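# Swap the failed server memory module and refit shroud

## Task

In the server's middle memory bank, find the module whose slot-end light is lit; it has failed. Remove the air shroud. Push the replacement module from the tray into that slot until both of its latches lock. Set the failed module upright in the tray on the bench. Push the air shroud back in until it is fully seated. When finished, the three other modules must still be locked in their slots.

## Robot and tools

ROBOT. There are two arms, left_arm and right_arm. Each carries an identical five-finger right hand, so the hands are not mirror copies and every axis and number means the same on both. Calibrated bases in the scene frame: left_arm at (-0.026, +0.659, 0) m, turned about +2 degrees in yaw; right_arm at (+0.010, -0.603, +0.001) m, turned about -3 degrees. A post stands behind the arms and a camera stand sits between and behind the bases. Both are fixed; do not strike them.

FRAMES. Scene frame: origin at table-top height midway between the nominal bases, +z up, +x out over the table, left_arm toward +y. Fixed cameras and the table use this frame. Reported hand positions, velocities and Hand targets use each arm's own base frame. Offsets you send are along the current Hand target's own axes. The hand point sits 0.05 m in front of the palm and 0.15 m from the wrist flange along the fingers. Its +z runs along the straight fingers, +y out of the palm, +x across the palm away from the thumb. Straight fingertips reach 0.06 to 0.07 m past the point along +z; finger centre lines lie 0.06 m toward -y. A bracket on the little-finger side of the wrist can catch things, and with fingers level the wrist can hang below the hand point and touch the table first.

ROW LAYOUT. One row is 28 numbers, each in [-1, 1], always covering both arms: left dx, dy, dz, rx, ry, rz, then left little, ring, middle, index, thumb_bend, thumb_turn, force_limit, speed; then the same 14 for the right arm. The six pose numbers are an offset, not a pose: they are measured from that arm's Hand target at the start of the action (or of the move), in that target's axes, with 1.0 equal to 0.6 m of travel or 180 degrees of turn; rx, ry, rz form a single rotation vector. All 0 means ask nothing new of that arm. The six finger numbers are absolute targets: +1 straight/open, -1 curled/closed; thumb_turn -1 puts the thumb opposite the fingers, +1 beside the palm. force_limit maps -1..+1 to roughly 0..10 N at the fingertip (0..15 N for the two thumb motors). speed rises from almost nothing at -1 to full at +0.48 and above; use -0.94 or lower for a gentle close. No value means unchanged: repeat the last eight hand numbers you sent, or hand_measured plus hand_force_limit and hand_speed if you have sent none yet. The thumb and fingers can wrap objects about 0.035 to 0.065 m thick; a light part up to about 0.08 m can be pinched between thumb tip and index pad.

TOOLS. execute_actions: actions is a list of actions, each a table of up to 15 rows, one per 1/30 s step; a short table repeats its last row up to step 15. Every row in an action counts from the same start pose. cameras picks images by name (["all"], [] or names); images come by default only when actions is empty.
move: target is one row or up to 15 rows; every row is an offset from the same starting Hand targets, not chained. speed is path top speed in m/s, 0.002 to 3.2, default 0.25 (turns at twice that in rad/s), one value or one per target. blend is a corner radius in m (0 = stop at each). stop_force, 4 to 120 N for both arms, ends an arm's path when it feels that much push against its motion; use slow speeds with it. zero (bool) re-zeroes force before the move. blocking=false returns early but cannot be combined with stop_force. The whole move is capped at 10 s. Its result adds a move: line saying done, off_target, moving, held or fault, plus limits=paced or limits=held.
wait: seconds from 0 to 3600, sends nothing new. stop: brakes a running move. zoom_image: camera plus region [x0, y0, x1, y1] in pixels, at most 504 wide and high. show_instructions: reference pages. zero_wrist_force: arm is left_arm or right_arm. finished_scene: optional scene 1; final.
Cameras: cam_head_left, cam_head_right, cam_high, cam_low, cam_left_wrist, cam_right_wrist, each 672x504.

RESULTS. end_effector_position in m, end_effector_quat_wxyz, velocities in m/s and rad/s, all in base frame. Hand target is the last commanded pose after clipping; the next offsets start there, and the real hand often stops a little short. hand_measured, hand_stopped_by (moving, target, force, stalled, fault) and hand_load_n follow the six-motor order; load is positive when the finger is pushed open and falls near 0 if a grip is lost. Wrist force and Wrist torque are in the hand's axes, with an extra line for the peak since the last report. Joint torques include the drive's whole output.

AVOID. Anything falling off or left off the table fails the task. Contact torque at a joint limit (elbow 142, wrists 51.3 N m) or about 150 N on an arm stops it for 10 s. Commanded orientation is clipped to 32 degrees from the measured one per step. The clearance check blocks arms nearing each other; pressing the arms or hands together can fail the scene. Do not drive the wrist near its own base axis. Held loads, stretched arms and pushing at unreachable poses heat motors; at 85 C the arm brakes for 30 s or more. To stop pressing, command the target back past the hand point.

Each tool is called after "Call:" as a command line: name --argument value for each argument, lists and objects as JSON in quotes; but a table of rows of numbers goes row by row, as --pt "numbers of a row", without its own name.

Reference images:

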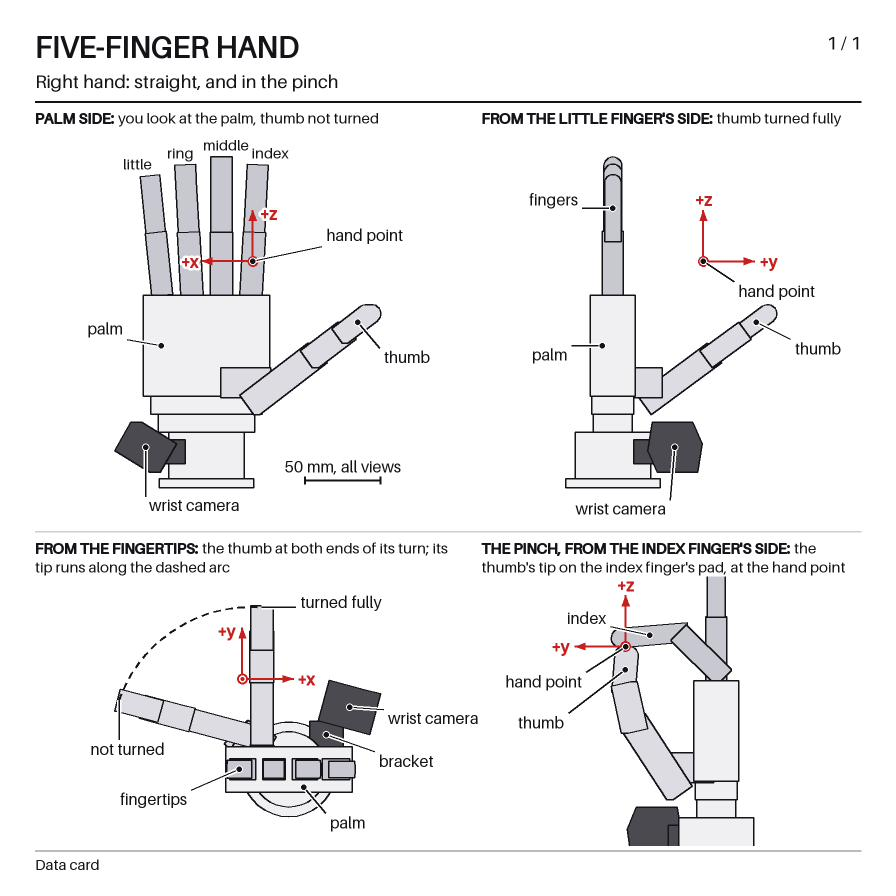

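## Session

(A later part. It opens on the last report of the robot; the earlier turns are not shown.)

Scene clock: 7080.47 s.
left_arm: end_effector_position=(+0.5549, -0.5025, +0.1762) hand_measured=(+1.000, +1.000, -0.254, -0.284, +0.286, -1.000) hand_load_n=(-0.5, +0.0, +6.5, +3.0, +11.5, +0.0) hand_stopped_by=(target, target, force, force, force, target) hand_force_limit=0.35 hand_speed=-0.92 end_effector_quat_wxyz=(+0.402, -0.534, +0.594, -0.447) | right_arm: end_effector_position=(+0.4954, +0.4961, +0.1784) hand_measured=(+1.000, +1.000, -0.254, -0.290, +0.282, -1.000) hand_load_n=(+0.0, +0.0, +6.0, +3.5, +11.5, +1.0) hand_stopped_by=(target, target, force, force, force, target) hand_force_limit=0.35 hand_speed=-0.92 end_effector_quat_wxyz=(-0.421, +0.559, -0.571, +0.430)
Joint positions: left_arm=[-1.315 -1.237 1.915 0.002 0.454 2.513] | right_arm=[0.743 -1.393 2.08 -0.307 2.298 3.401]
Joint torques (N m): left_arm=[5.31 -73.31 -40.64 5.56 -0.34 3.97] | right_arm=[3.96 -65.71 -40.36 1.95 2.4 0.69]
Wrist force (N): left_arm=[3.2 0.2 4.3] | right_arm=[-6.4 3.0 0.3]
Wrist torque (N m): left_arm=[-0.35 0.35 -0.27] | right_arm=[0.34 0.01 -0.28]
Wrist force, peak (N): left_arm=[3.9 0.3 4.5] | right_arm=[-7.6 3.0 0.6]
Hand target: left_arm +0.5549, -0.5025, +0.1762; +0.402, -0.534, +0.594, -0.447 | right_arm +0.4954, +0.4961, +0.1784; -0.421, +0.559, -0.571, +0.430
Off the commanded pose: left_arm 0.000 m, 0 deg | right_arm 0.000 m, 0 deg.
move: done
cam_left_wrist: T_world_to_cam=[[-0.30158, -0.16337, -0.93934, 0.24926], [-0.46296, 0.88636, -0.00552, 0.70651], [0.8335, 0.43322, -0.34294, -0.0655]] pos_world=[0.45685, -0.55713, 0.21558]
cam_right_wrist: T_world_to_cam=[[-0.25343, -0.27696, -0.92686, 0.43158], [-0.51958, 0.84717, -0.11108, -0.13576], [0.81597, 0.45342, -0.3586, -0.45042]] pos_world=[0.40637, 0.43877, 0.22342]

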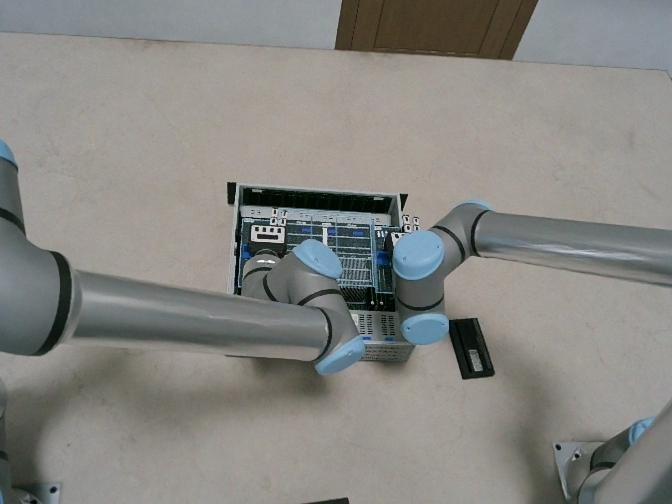

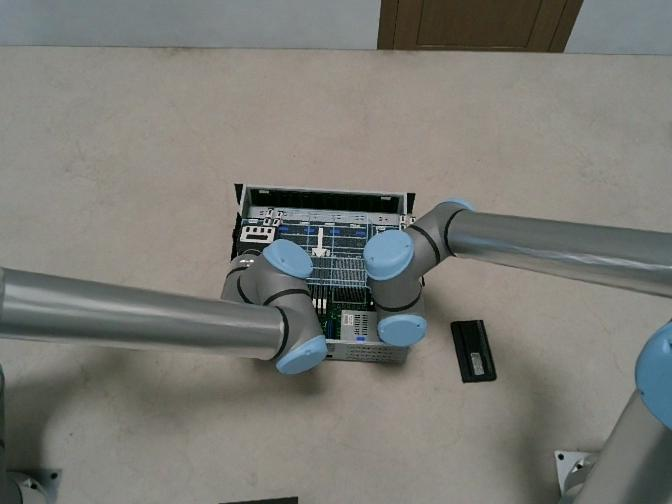

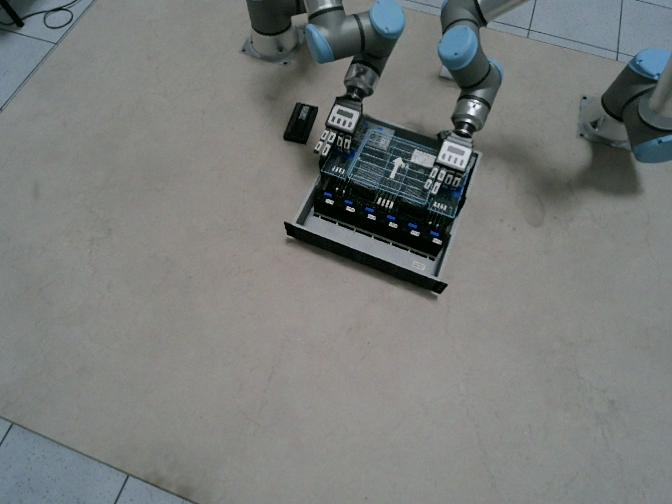

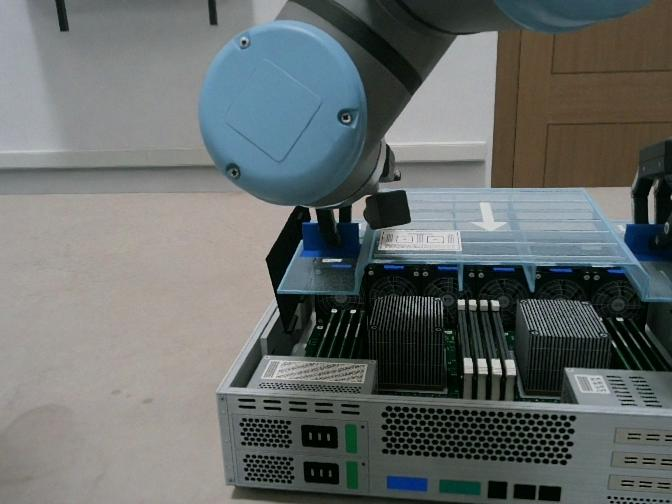

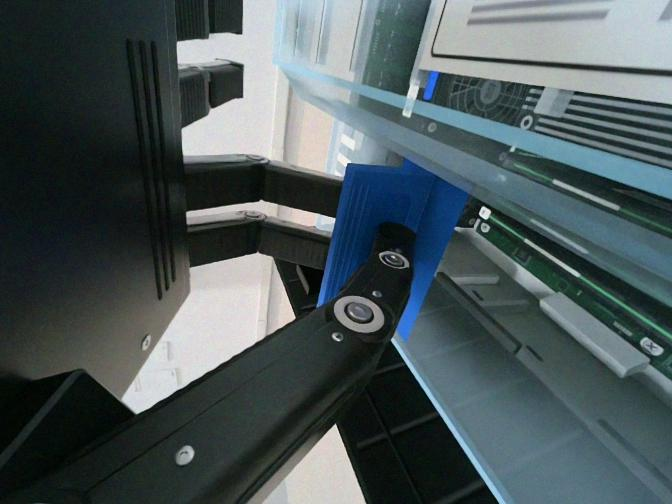

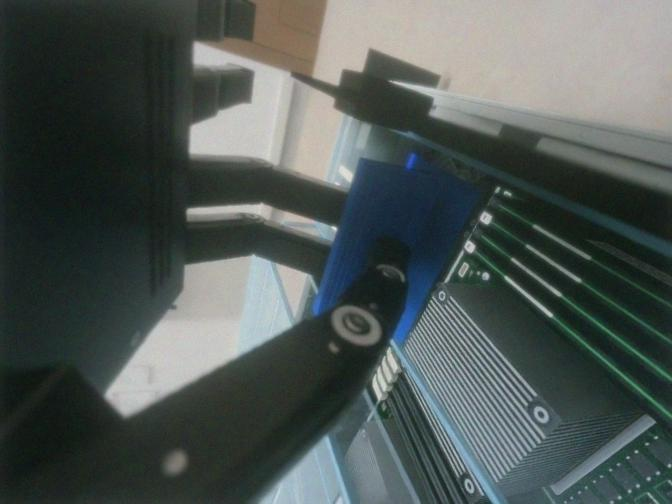

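Call:
move --target '[0,0.03204,0.00919,0,0,0,1,1,-0.45,-0.45,-0.3,-1,0.35,-0.92,0,0.03204,0.00919,0,0,0,1,1,-0.45,-0.45,-0.3,-1,0.35,-0.92]' --speed 0.01 --stop_force 5 --cameras '["all"]'

Call:
zoom_image --camera "cam_high" --region '[270, 80, 500, 300]'

Call:
zoom_image --camera "cam_low" --region '[200, 130, 450, 330]'

Call:
zoom_image --camera "cam_right_wrist" --region '[300, 0, 672, 504]'

Call:
zoom_image --camera "cam_left_wrist" --region '[300, 0, 672, 504]'

Scene clock: 7092.67 s.
left_arm: end_effector_position=(+0.5549, -0.5025, +0.1561) hand_measured=(+1.000, +1.000, -0.254, -0.284, +0.286, -1.000) hand_load_n=(+0.5, +0.0, +6.5, +2.5, +11.5, +0.0) hand_stopped_by=(target, target, force, force, force, target) hand_force_limit=0.35 hand_speed=-0.92 end_effector_quat_wxyz=(+0.402, -0.534, +0.594, -0.447) | right_arm: end_effector_position=(+0.4954, +0.4961, +0.1583) hand_measured=(+1.000, +1.000, -0.254, -0.290, +0.282, -1.000) hand_load_n=(+0.0, +0.0, +6.5, +4.0, +11.5, +1.0) hand_stopped_by=(target, target, force, force, force, target) hand_force_limit=0.35 hand_speed=-0.92 end_effector_quat_wxyz=(-0.421, +0.559, -0.571, +0.430)
Joint positions: left_arm=[-1.315 -1.215 1.928 -0.033 0.454 2.513] | right_arm=[0.743 -1.369 2.095 -0.346 2.298 3.401]
Joint torques (N m): left_arm=[-1.22 -71.79 -30.1 4.94 -0.99 -0.47] | right_arm=[4.58 -61.11 -35.37 2.2 2.24 1.06]
Wrist force (N): left_arm=[4.0 0.2 4.3] | right_arm=[-7.2 2.9 0.7]
Wrist torque (N m): left_arm=[-0.34 0.35 -0.27] | right_arm=[0.29 0.00 -0.27]
Wrist force, peak (N): left_arm=[4.2 0.4 4.4] | right_arm=[-7.5 3.0 0.7]
Hand target: left_arm +0.5549, -0.5025, +0.1562; +0.402, -0.534, +0.594, -0.447 | right_arm +0.4954, +0.4961, +0.1584; -0.421, +0.559, -0.571, +0.430
Off the commanded pose: left_arm 0.000 m, 0 deg | right_arm 0.000 m, 0 deg.
move: done
cam_left_wrist: T_world_to_cam=[[-0.30155, -0.16323, -0.93937, 0.23045], [-0.46293, 0.88638, -0.00541, 0.70638], [0.83352, 0.43323, -0.34285, -0.07241]] pos_world=[0.45685, -0.55713, 0.19548]
cam_right_wrist: T_world_to_cam=[[-0.25349, -0.27703, -0.92682, 0.41298], [-0.51959, 0.84716, -0.1111, -0.13803], [0.81594, 0.45341, -0.35869, -0.45751]] pos_world=[0.40627, 0.43877, 0.20332]

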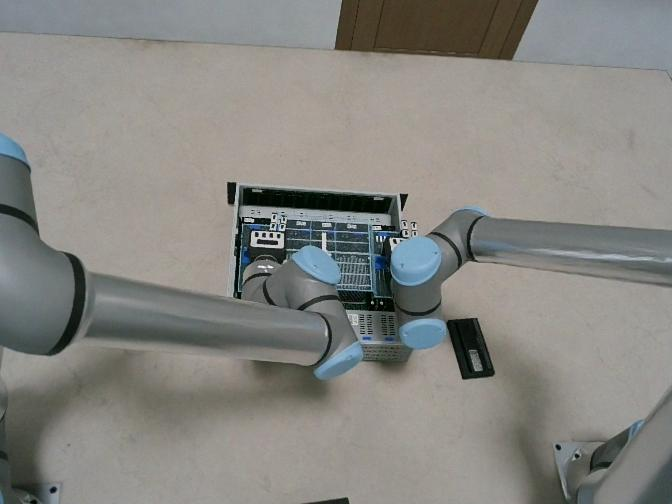

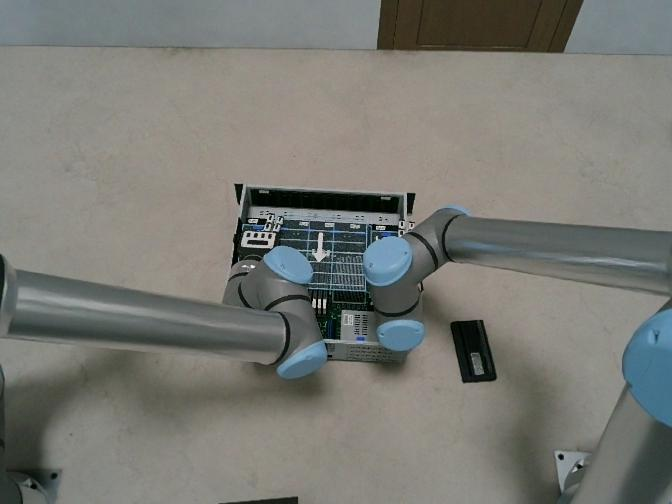

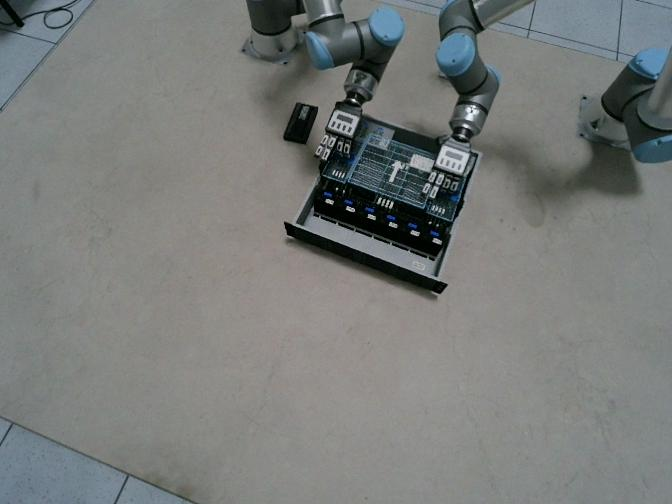

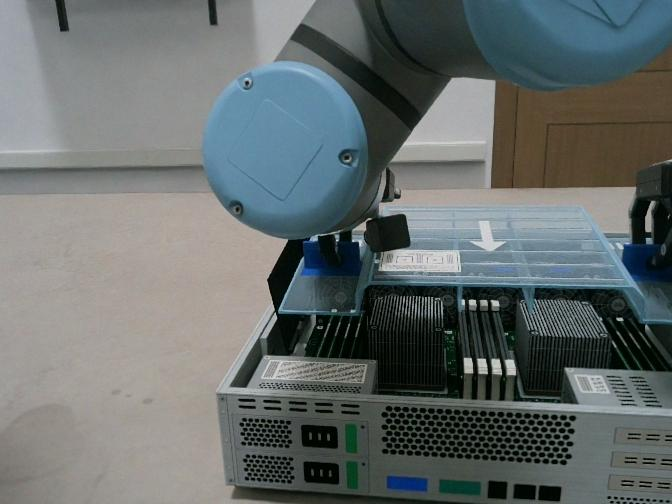

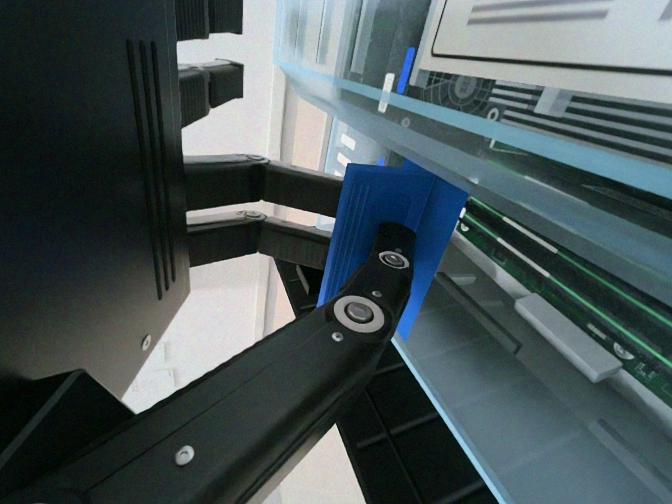

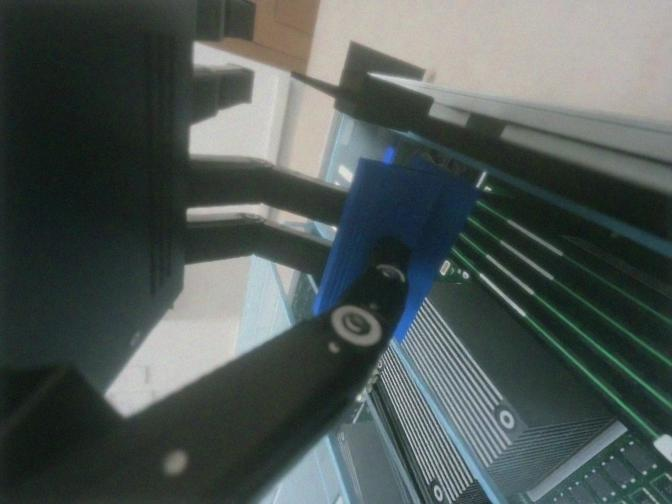

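Scaled by 2.191 from the camera's image (finer frame: 960x720).

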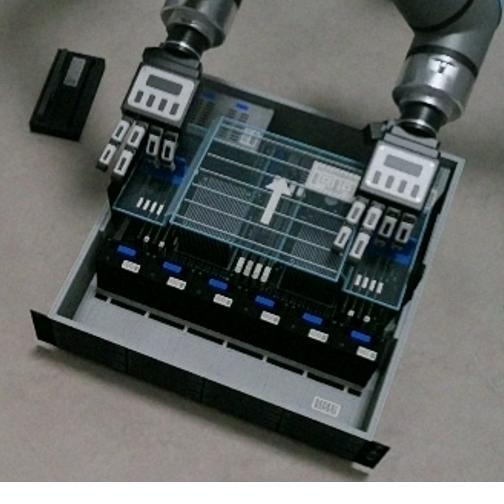

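Scaled by 2.016 from the camera's image (finer frame: 960x720).

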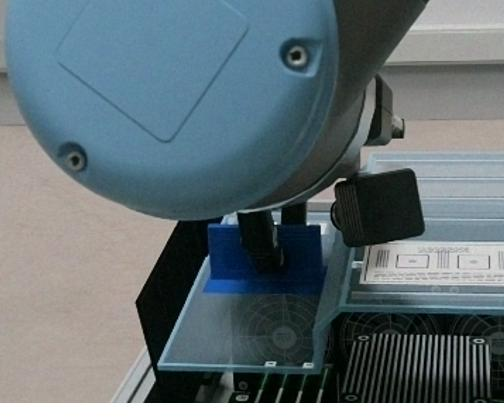

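Scaled by 1.000.

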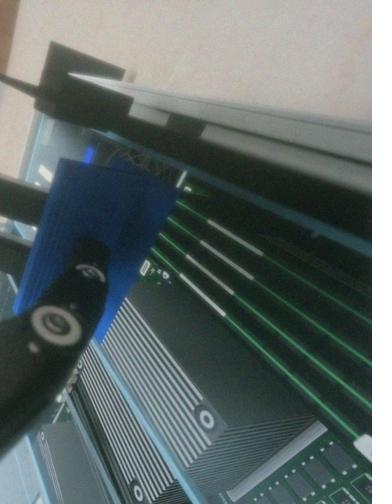

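Scaled by 1.000.

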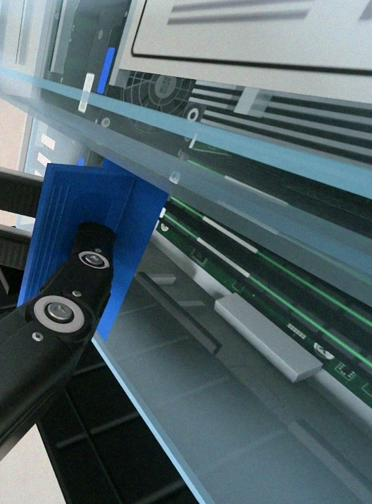

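Call:
move --target '[0,0.03204,0.00919,0,0,0,1,1,-0.45,-0.45,-0.3,-1,0.35,-0.92,0,0.03204,0.00919,0,0,0,1,1,-0.45,-0.45,-0.3,-1,0.35,-0.92]' --speed 0.01 --stop_force 5 --cameras '["all"]'

Call:
zoom_image --camera "cam_high" --region '[270, 80, 500, 300]'

Call:
zoom_image --camera "cam_low" --region '[200, 130, 450, 330]'

Call:
zoom_image --camera "cam_low" --region '[450, 130, 672, 330]'

Scene clock: 7103.77 s.
left_arm: end_effector_position=(+0.5549, -0.5025, +0.1361) hand_measured=(+1.000, +1.000, -0.254, -0.284, +0.286, -1.000) hand_load_n=(+0.0, +0.0, +6.5, +2.5, +11.5, +0.0) hand_stopped_by=(target, target, force, force, force, target) hand_force_limit=0.35 hand_speed=-0.92 end_effector_quat_wxyz=(+0.402, -0.534, +0.594, -0.447) | right_arm: end_effector_position=(+0.4953, +0.4961, +0.1383) hand_measured=(+1.000, +1.000, -0.254, -0.290, +0.282, -1.000) hand_load_n=(+0.0, +0.0, +6.0, +3.5, +11.5, +1.5) hand_stopped_by=(target, target, force, force, force, target) hand_force_limit=0.35 hand_speed=-0.92 end_effector_quat_wxyz=(-0.421, +0.559, -0.571, +0.430)
Joint positions: left_arm=[-1.315 -1.191 1.94 -0.068 0.454 2.513] | right_arm=[0.743 -1.343 2.109 -0.386 2.298 3.401]
Joint torques (N m): left_arm=[4.12 -73.02 -26.83 5.09 -0.47 0.54] | right_arm=[7.1 -63.41 -33.55 2.1 3.01 1.01]
Wrist force (N): left_arm=[4.1 0.2 4.1] | right_arm=[-7.8 2.9 1.0]
Wrist torque (N m): left_arm=[-0.34 0.42 -0.30] | right_arm=[0.27 0.00 -0.28]
Wrist force, peak (N): left_arm=[4.5 0.1 4.4] | right_arm=[-8.1 3.0 0.8]
Hand target: left_arm +0.5549, -0.5025, +0.1362; +0.402, -0.534, +0.594, -0.447 | right_arm +0.4954, +0.4961, +0.1384; -0.421, +0.559, -0.571, +0.430
Off the commanded pose: left_arm 0.000 m, 0 deg | right_arm 0.000 m, 0 deg.
move: done
cam_left_wrist: T_world_to_cam=[[-0.30163, -0.16327, -0.93934, 0.21167], [-0.46293, 0.88638, -0.00541, 0.70627], [0.8335, 0.43322, -0.34294, -0.07925]] pos_world=[0.45685, -0.55713, 0.17548]
cam_right_wrist: T_world_to_cam=[[-0.25351, -0.277, -0.92682, 0.39444], [-0.51959, 0.84717, -0.11108, -0.14026], [0.81594, 0.45341, -0.35869, -0.46468]] pos_world=[0.40627, 0.43877, 0.18332]

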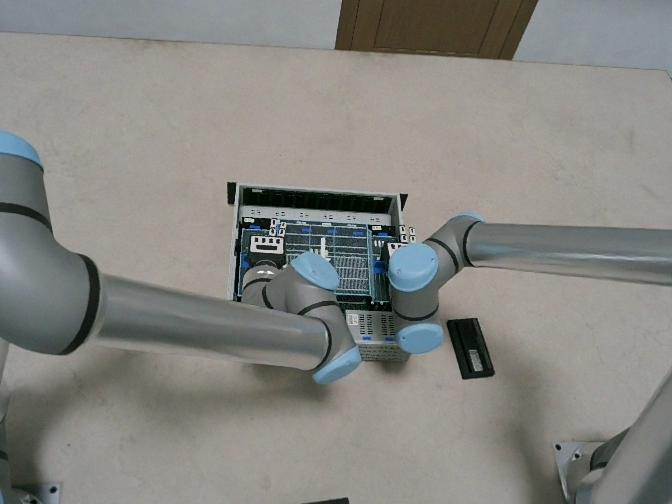

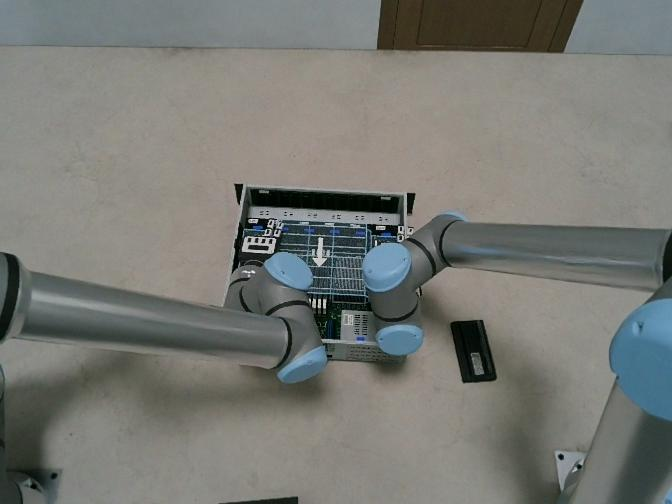

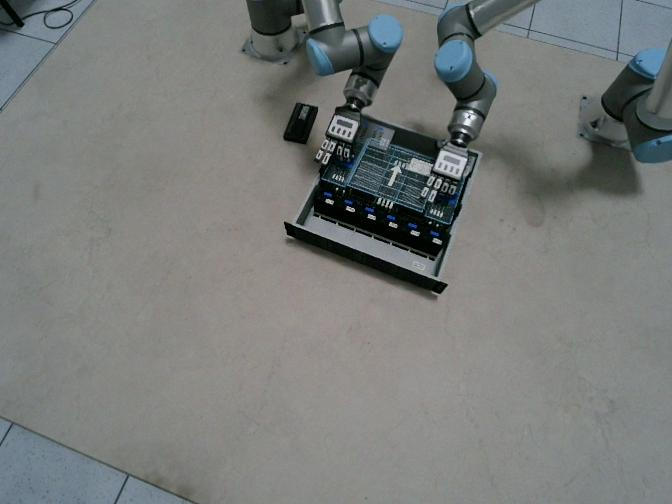

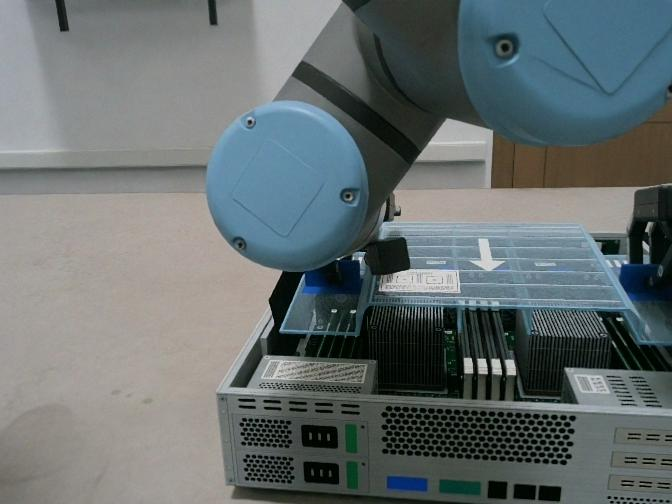

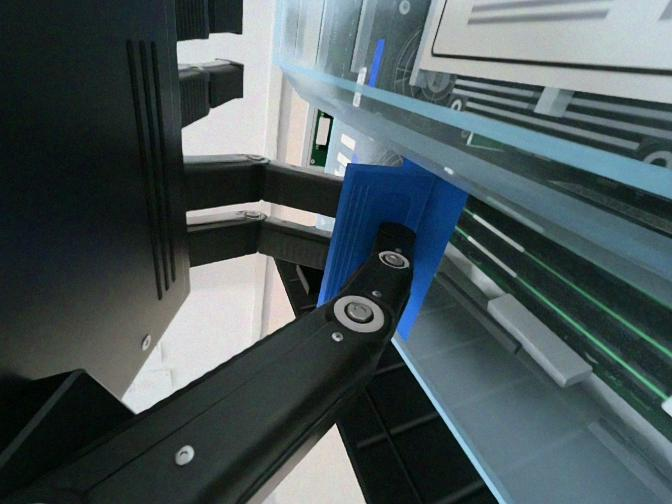

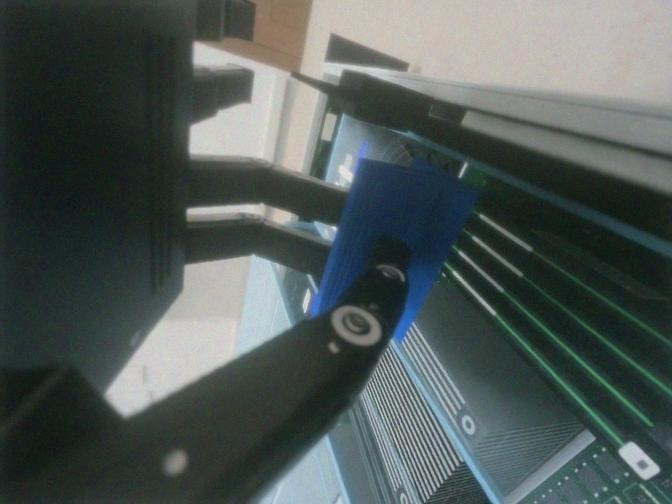

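Scaled by 2.191 from the camera's image (finer frame: 960x720).

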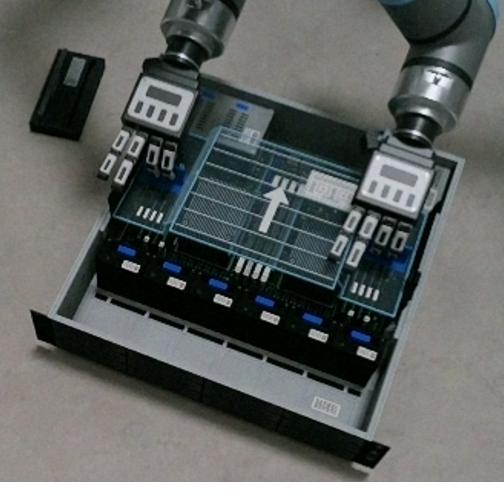

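Scaled by 2.016 from the camera's image (finer frame: 960x720).

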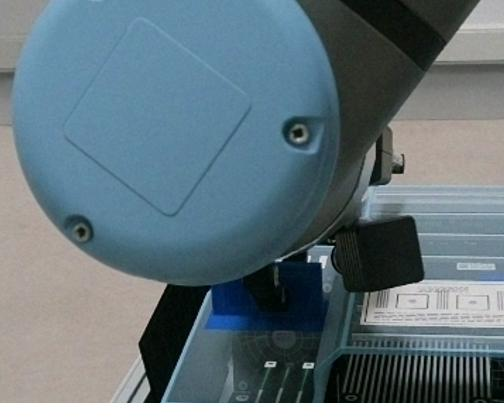

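Scaled by 2.270 from the camera's image (finer frame: 960x720).

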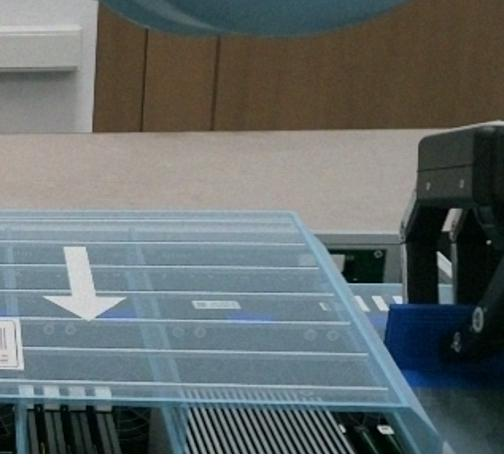

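Call:
move --target '[0,0.03204,0.00919,0,0,0,1,1,-0.45,-0.45,-0.3,-1,0.35,-0.92,0,0.03204,0.00919,0,0,0,1,1,-0.45,-0.45,-0.3,-1,0.35,-0.92]' --speed 0.01 --stop_force 5 --cameras '["cam_high","cam_low","cam_left_wrist","cam_right_wrist"]'

Call:
zoom_image --camera "cam_high" --region '[270, 80, 500, 300]'

Call:
zoom_image --camera "cam_low" --region '[200, 180, 450, 380]'

Call:
zoom_image --camera "cam_low" --region '[450, 180, 672, 380]'

Scene clock: 7119.10 s.
left_arm: end_effector_position=(+0.5549, -0.5025, +0.1161) hand_measured=(+1.000, +1.000, -0.254, -0.284, +0.286, -1.000) hand_load_n=(+0.0, +0.0, +6.5, +0.0, +13.5, +0.0) hand_stopped_by=(target, target, force, force, force, target) hand_force_limit=0.35 hand_speed=-0.92 end_effector_quat_wxyz=(+0.402, -0.534, +0.594, -0.447) | right_arm: end_effector_position=(+0.4953, +0.4961, +0.1183) hand_measured=(+1.000, +1.000, -0.254, -0.292, +0.282, -1.000) hand_load_n=(+0.0, +0.0, +6.0, +0.0, +13.0, +1.5) hand_stopped_by=(target, target, force, force, force, target) hand_force_limit=0.35 hand_speed=-0.92 end_effector_quat_wxyz=(-0.421, +0.559, -0.571, +0.430)
Joint positions: left_arm=[-1.315 -1.167 1.95 -0.103 0.454 2.513] | right_arm=[0.743 -1.316 2.122 -0.426 2.298 3.401]
Joint torques (N m): left_arm=[9.76 -74.33 -27.61 3.74 -0.33 -0.68] | right_arm=[11.28 -62.57 -30.83 1.66 3.04 1.51]
Wrist force (N): left_arm=[-1.0 -3.6 3.2] | right_arm=[-5.5 1.7 -2.2]
Wrist torque (N m): left_arm=[-0.34 0.34 -0.35] | right_arm=[0.29 -0.06 -0.31]
Wrist force, peak (N): left_arm=[4.7 0.2 4.3] | right_arm=[-8.2 2.8 0.2]
Hand target: left_arm +0.5549, -0.5025, +0.1162; +0.402, -0.534, +0.594, -0.447 | right_arm +0.4953, +0.4961, +0.1184; -0.421, +0.559, -0.571, +0.430
Off the commanded pose: left_arm 0.000 m, 0 deg | right_arm 0.000 m, 0 deg.
move: done
cam_left_wrist: T_world_to_cam=[[-0.30155, -0.16323, -0.93937, 0.19287], [-0.46293, 0.88638, -0.00541, 0.70616], [0.83352, 0.43323, -0.34285, -0.08613]] pos_world=[0.45685, -0.55713, 0.15548]
cam_right_wrist: T_world_to_cam=[[-0.25349, -0.27703, -0.92682, 0.376], [-0.51959, 0.84716, -0.1111, -0.14246], [0.81594, 0.45341, -0.35869, -0.47182]] pos_world=[0.40627, 0.43877, 0.16342]

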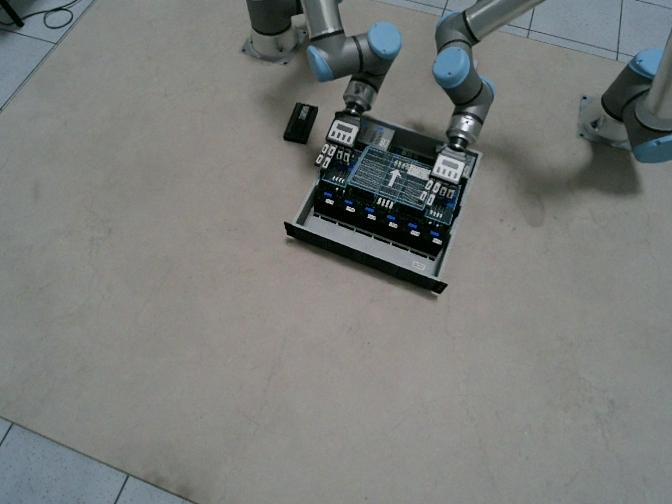

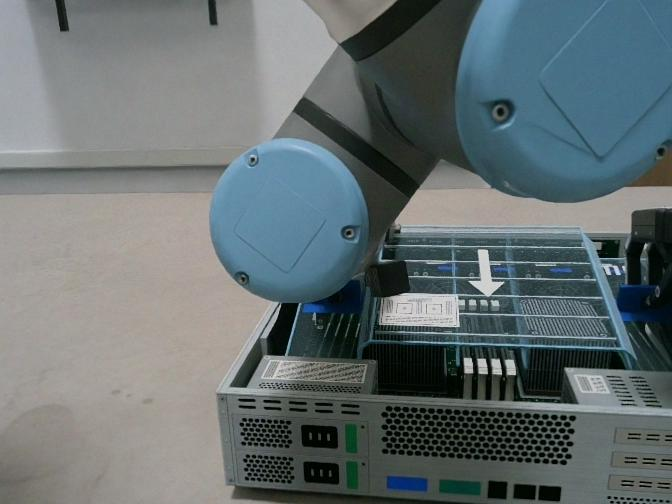

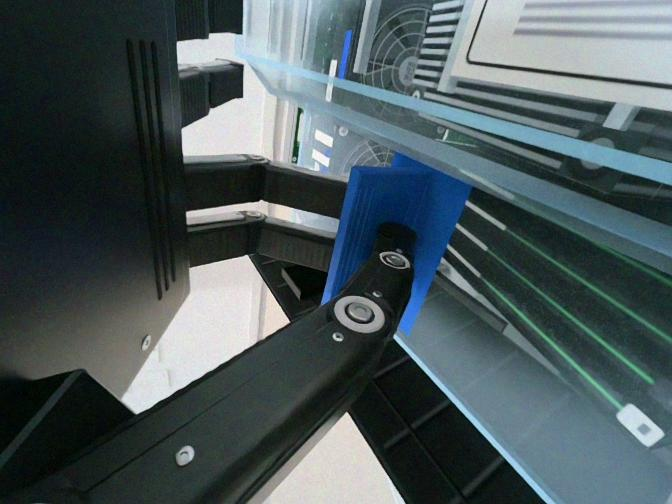

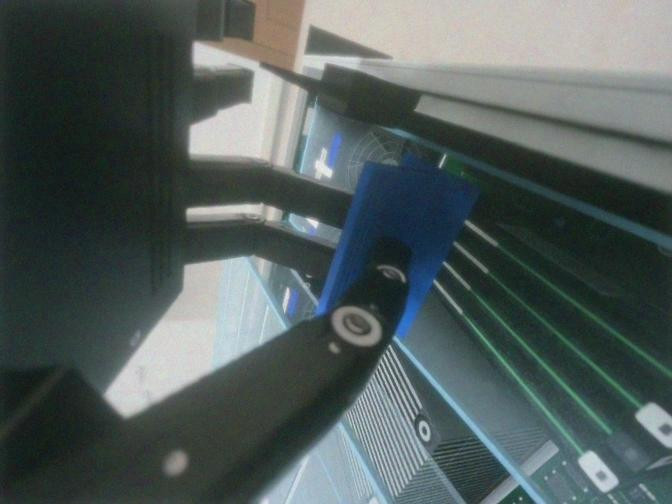

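Scaled by 2.191 from the camera's image (finer frame: 960x720).

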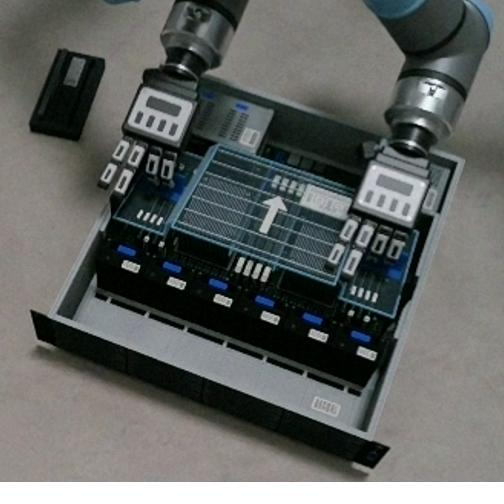

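Scaled by 2.016 from the camera's image (finer frame: 960x720).

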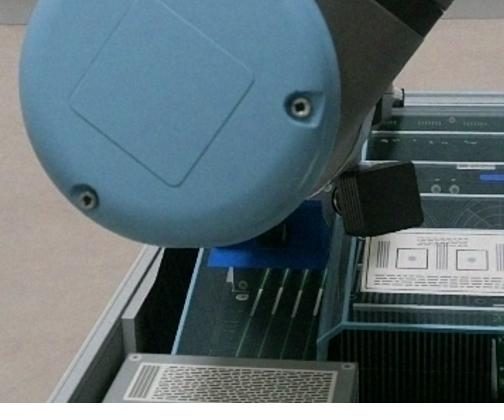

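Scaled by 2.270 from the camera's image (finer frame: 960x720).

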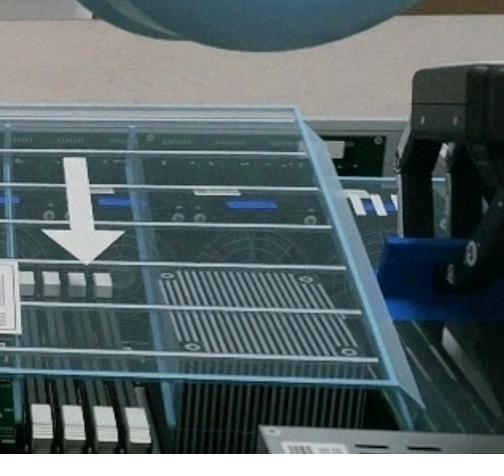

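Call:
move --target '[0,-0.04006,-0.01149,0,0,0,1,1,-0.45,-0.45,-0.3,-1,0.35,-0.92,0,-0.04006,-0.01149,0,0,0,1,1,-0.45,-0.45,-0.3,-1,0.35,-0.92]' --speed 0.02 --cameras '["all"]'

Call:
zoom_image --camera "cam_high" --region '[270, 80, 500, 300]'

Call:
zoom_image --camera "cam_low" --region '[400, 180, 672, 380]'

Call:
zoom_image --camera "cam_head_left" --region '[210, 170, 430, 370]'

Call:
zoom_image --camera "cam_head_right" --region '[210, 170, 430, 370]'

Scene clock: 7147.23 s.
left_arm: end_effector_position=(+0.5549, -0.5025, +0.1413) hand_measured=(+1.000, +1.000, -0.254, -0.284, +0.286, -1.000) hand_load_n=(+0.0, +0.0, +8.0, +2.5, +10.0, +0.0) hand_stopped_by=(target, target, force, force, force, target) hand_force_limit=0.35 hand_speed=-0.92 end_effector_quat_wxyz=(+0.402, -0.534, +0.594, -0.447) | right_arm: end_effector_position=(+0.4954, +0.4962, +0.1436) hand_measured=(+1.000, +1.000, -0.254, -0.290, +0.282, -1.000) hand_load_n=(+0.0, +0.0, +7.0, +3.0, +11.0, +1.0) hand_stopped_by=(target, target, force, force, force, target) hand_force_limit=0.35 hand_speed=-0.92 end_effector_quat_wxyz=(-0.421, +0.559, -0.571, +0.430)
Joint positions: left_arm=[-1.315 -1.197 1.937 -0.059 0.454 2.513] | right_arm=[0.743 -1.35 2.105 -0.376 2.298 3.401]
Joint torques (N m): left_arm=[21.12 -56.18 -33.74 0.28 -0.38 2.49] | right_arm=[-8.82 -37.74 -30.34 -2.22 0.22 -2.2]
Wrist force (N): left_arm=[-0.7 0.6 4.0] | right_arm=[-2.4 2.5 0.4]
Wrist torque (N m): left_arm=[-0.33 0.35 -0.22] | right_arm=[0.29 -0.07 -0.23]
Wrist force, peak (N): left_arm=[-0.4 -0.5 5.1] | right_arm=[-5.7 4.3 -0.5]
Hand target: left_arm +0.5549, -0.5025, +0.1412; +0.402, -0.534, +0.594, -0.447 | right_arm +0.4954, +0.4961, +0.1434; -0.421, +0.559, -0.571, +0.430
Off the commanded pose: left_arm 0.000 m, 0 deg | right_arm 0.000 m, 0 deg.
move: done
cam_left_wrist: T_world_to_cam=[[-0.30151, -0.16331, -0.93937, 0.21648], [-0.46296, 0.88636, -0.0055, 0.70632], [0.83353, 0.43323, -0.34285, -0.07749]] pos_world=[0.45685, -0.55713, 0.18068]
cam_right_wrist: T_world_to_cam=[[-0.25333, -0.27691, -0.9269, 0.39925], [-0.51964, 0.84714, -0.11105, -0.13964], [0.81597, 0.45352, -0.3585, -0.46287]] pos_world=[0.40627, 0.43877, 0.18862]

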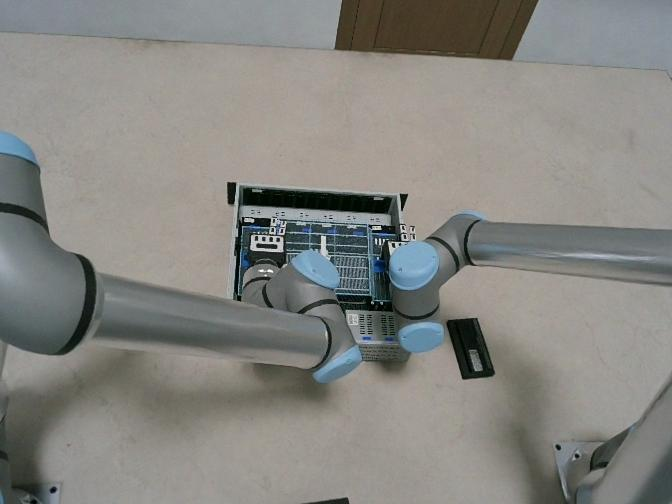

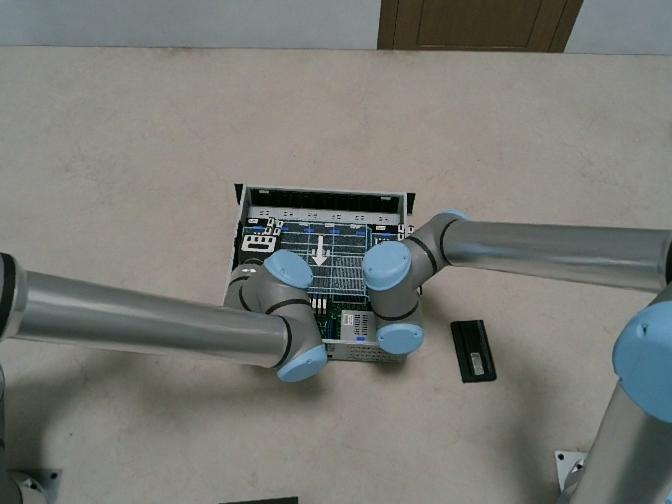

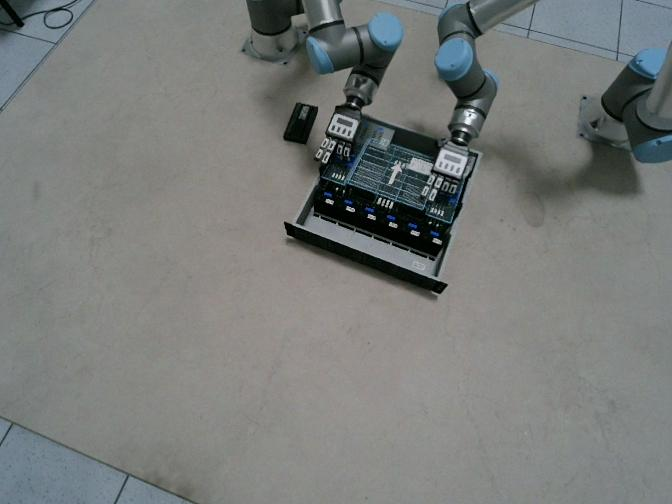

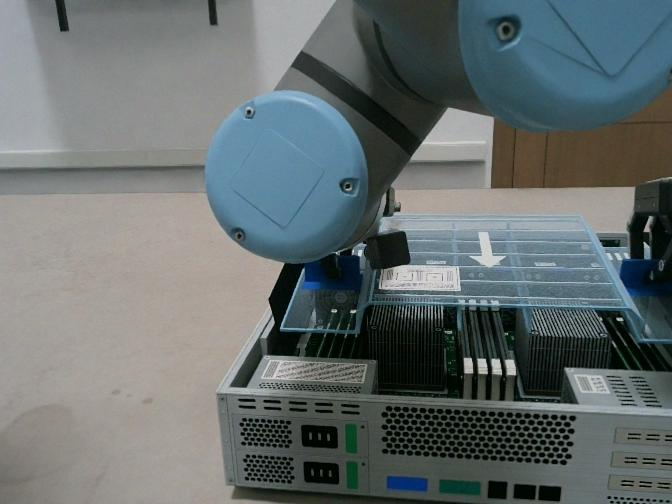

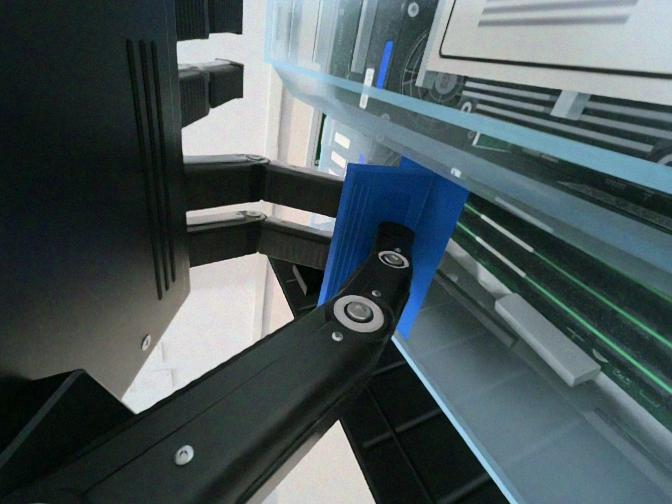

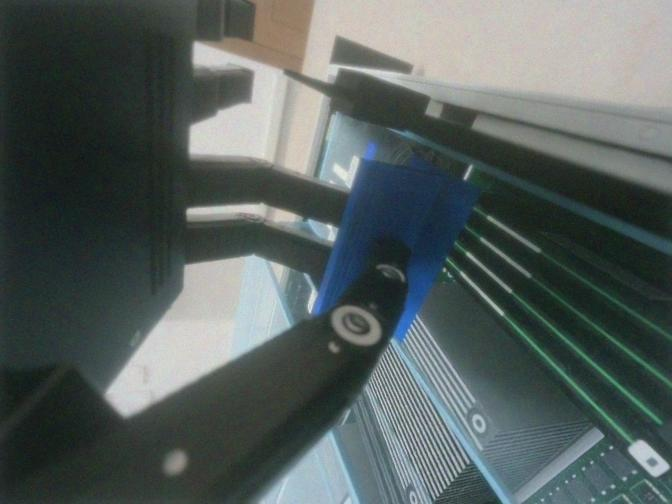

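Scaled by 2.191 from the camera's image (finer frame: 960x720).

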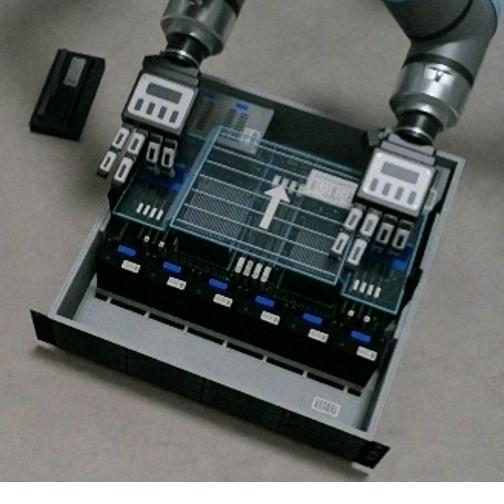

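Scaled by 1.853 from the camera's image (finer frame: 960x720).

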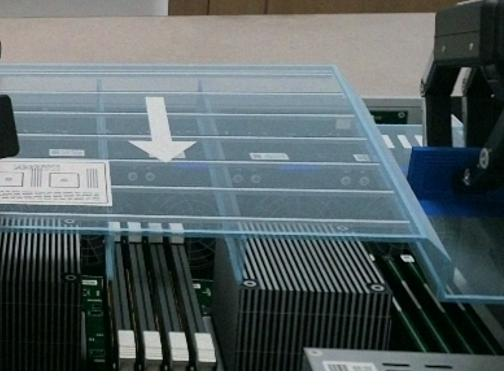

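Scaled by 2.291 from the camera's image (finer frame: 960x720).

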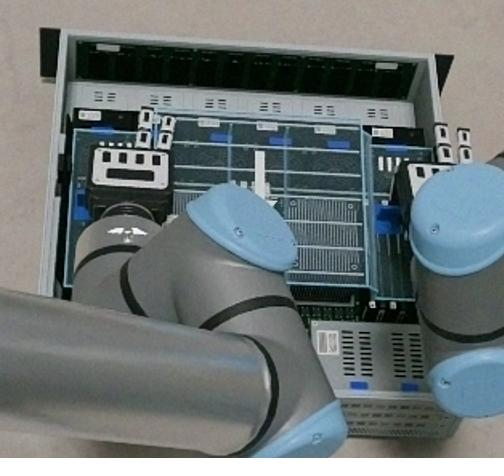

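Scaled by 2.291 from the camera's image (finer frame: 960x720).

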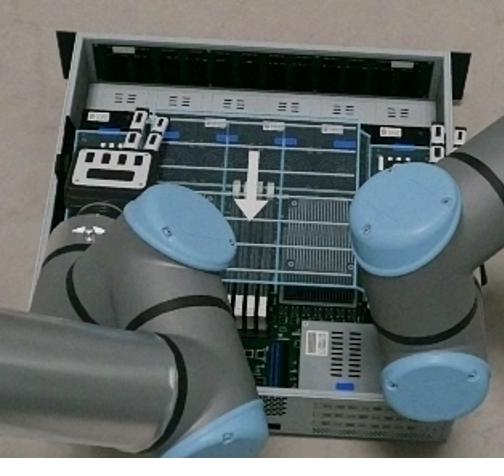

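Call:
zoom_image --camera "cam_low" --region '[210, 240, 370, 360]'

Call:
zoom_image --camera "cam_high" --region '[300, 120, 400, 195]'

Call:
zoom_image --camera "cam_high" --region '[390, 140, 490, 250]'

Call:
zoom_image --camera "cam_head_left" --region '[220, 190, 320, 265]'

Call:
zoom_image --camera "cam_head_left" --region '[320, 190, 420, 265]'

Scaled by 3.150 from the camera's image (finer frame: 960x720).

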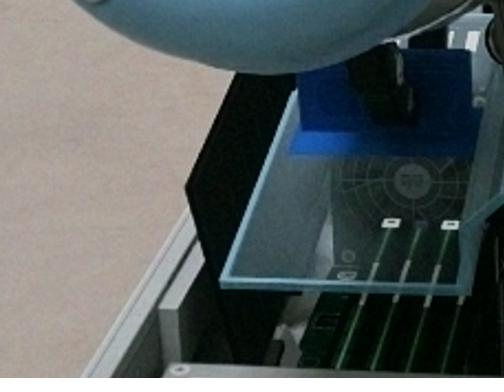

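Scaled by 5.040 from the camera's image (finer frame: 960x720).

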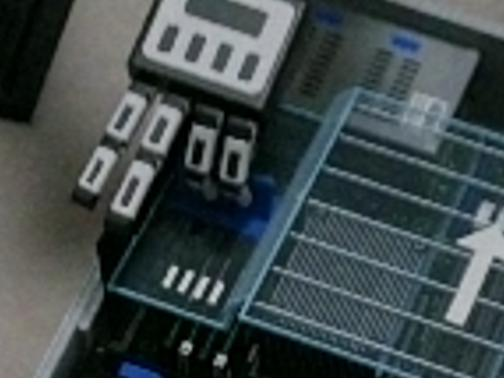

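Scaled by 4.582 from the camera's image (finer frame: 960x720).

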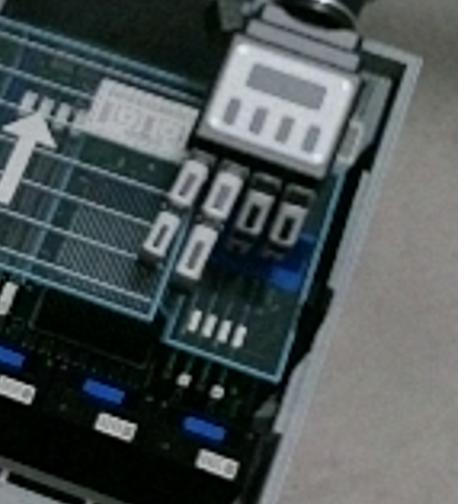

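Scaled by 5.040 from the camera's image (finer frame: 960x720).

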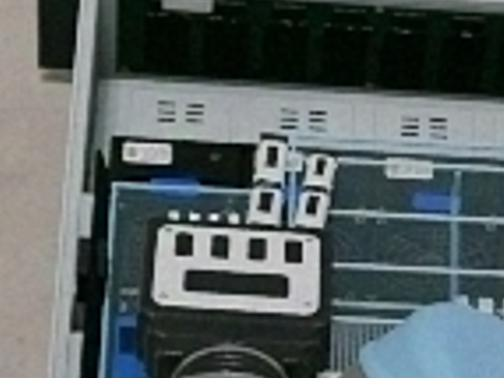

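Scaled by 5.040 from the camera's image (finer frame: 960x720).

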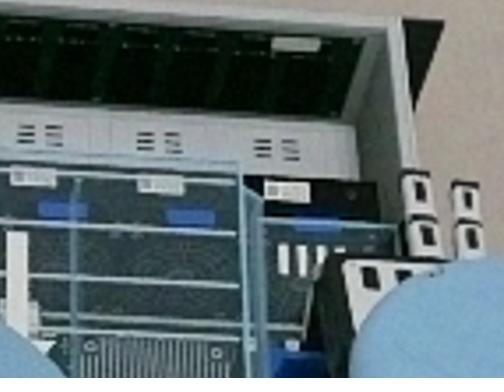

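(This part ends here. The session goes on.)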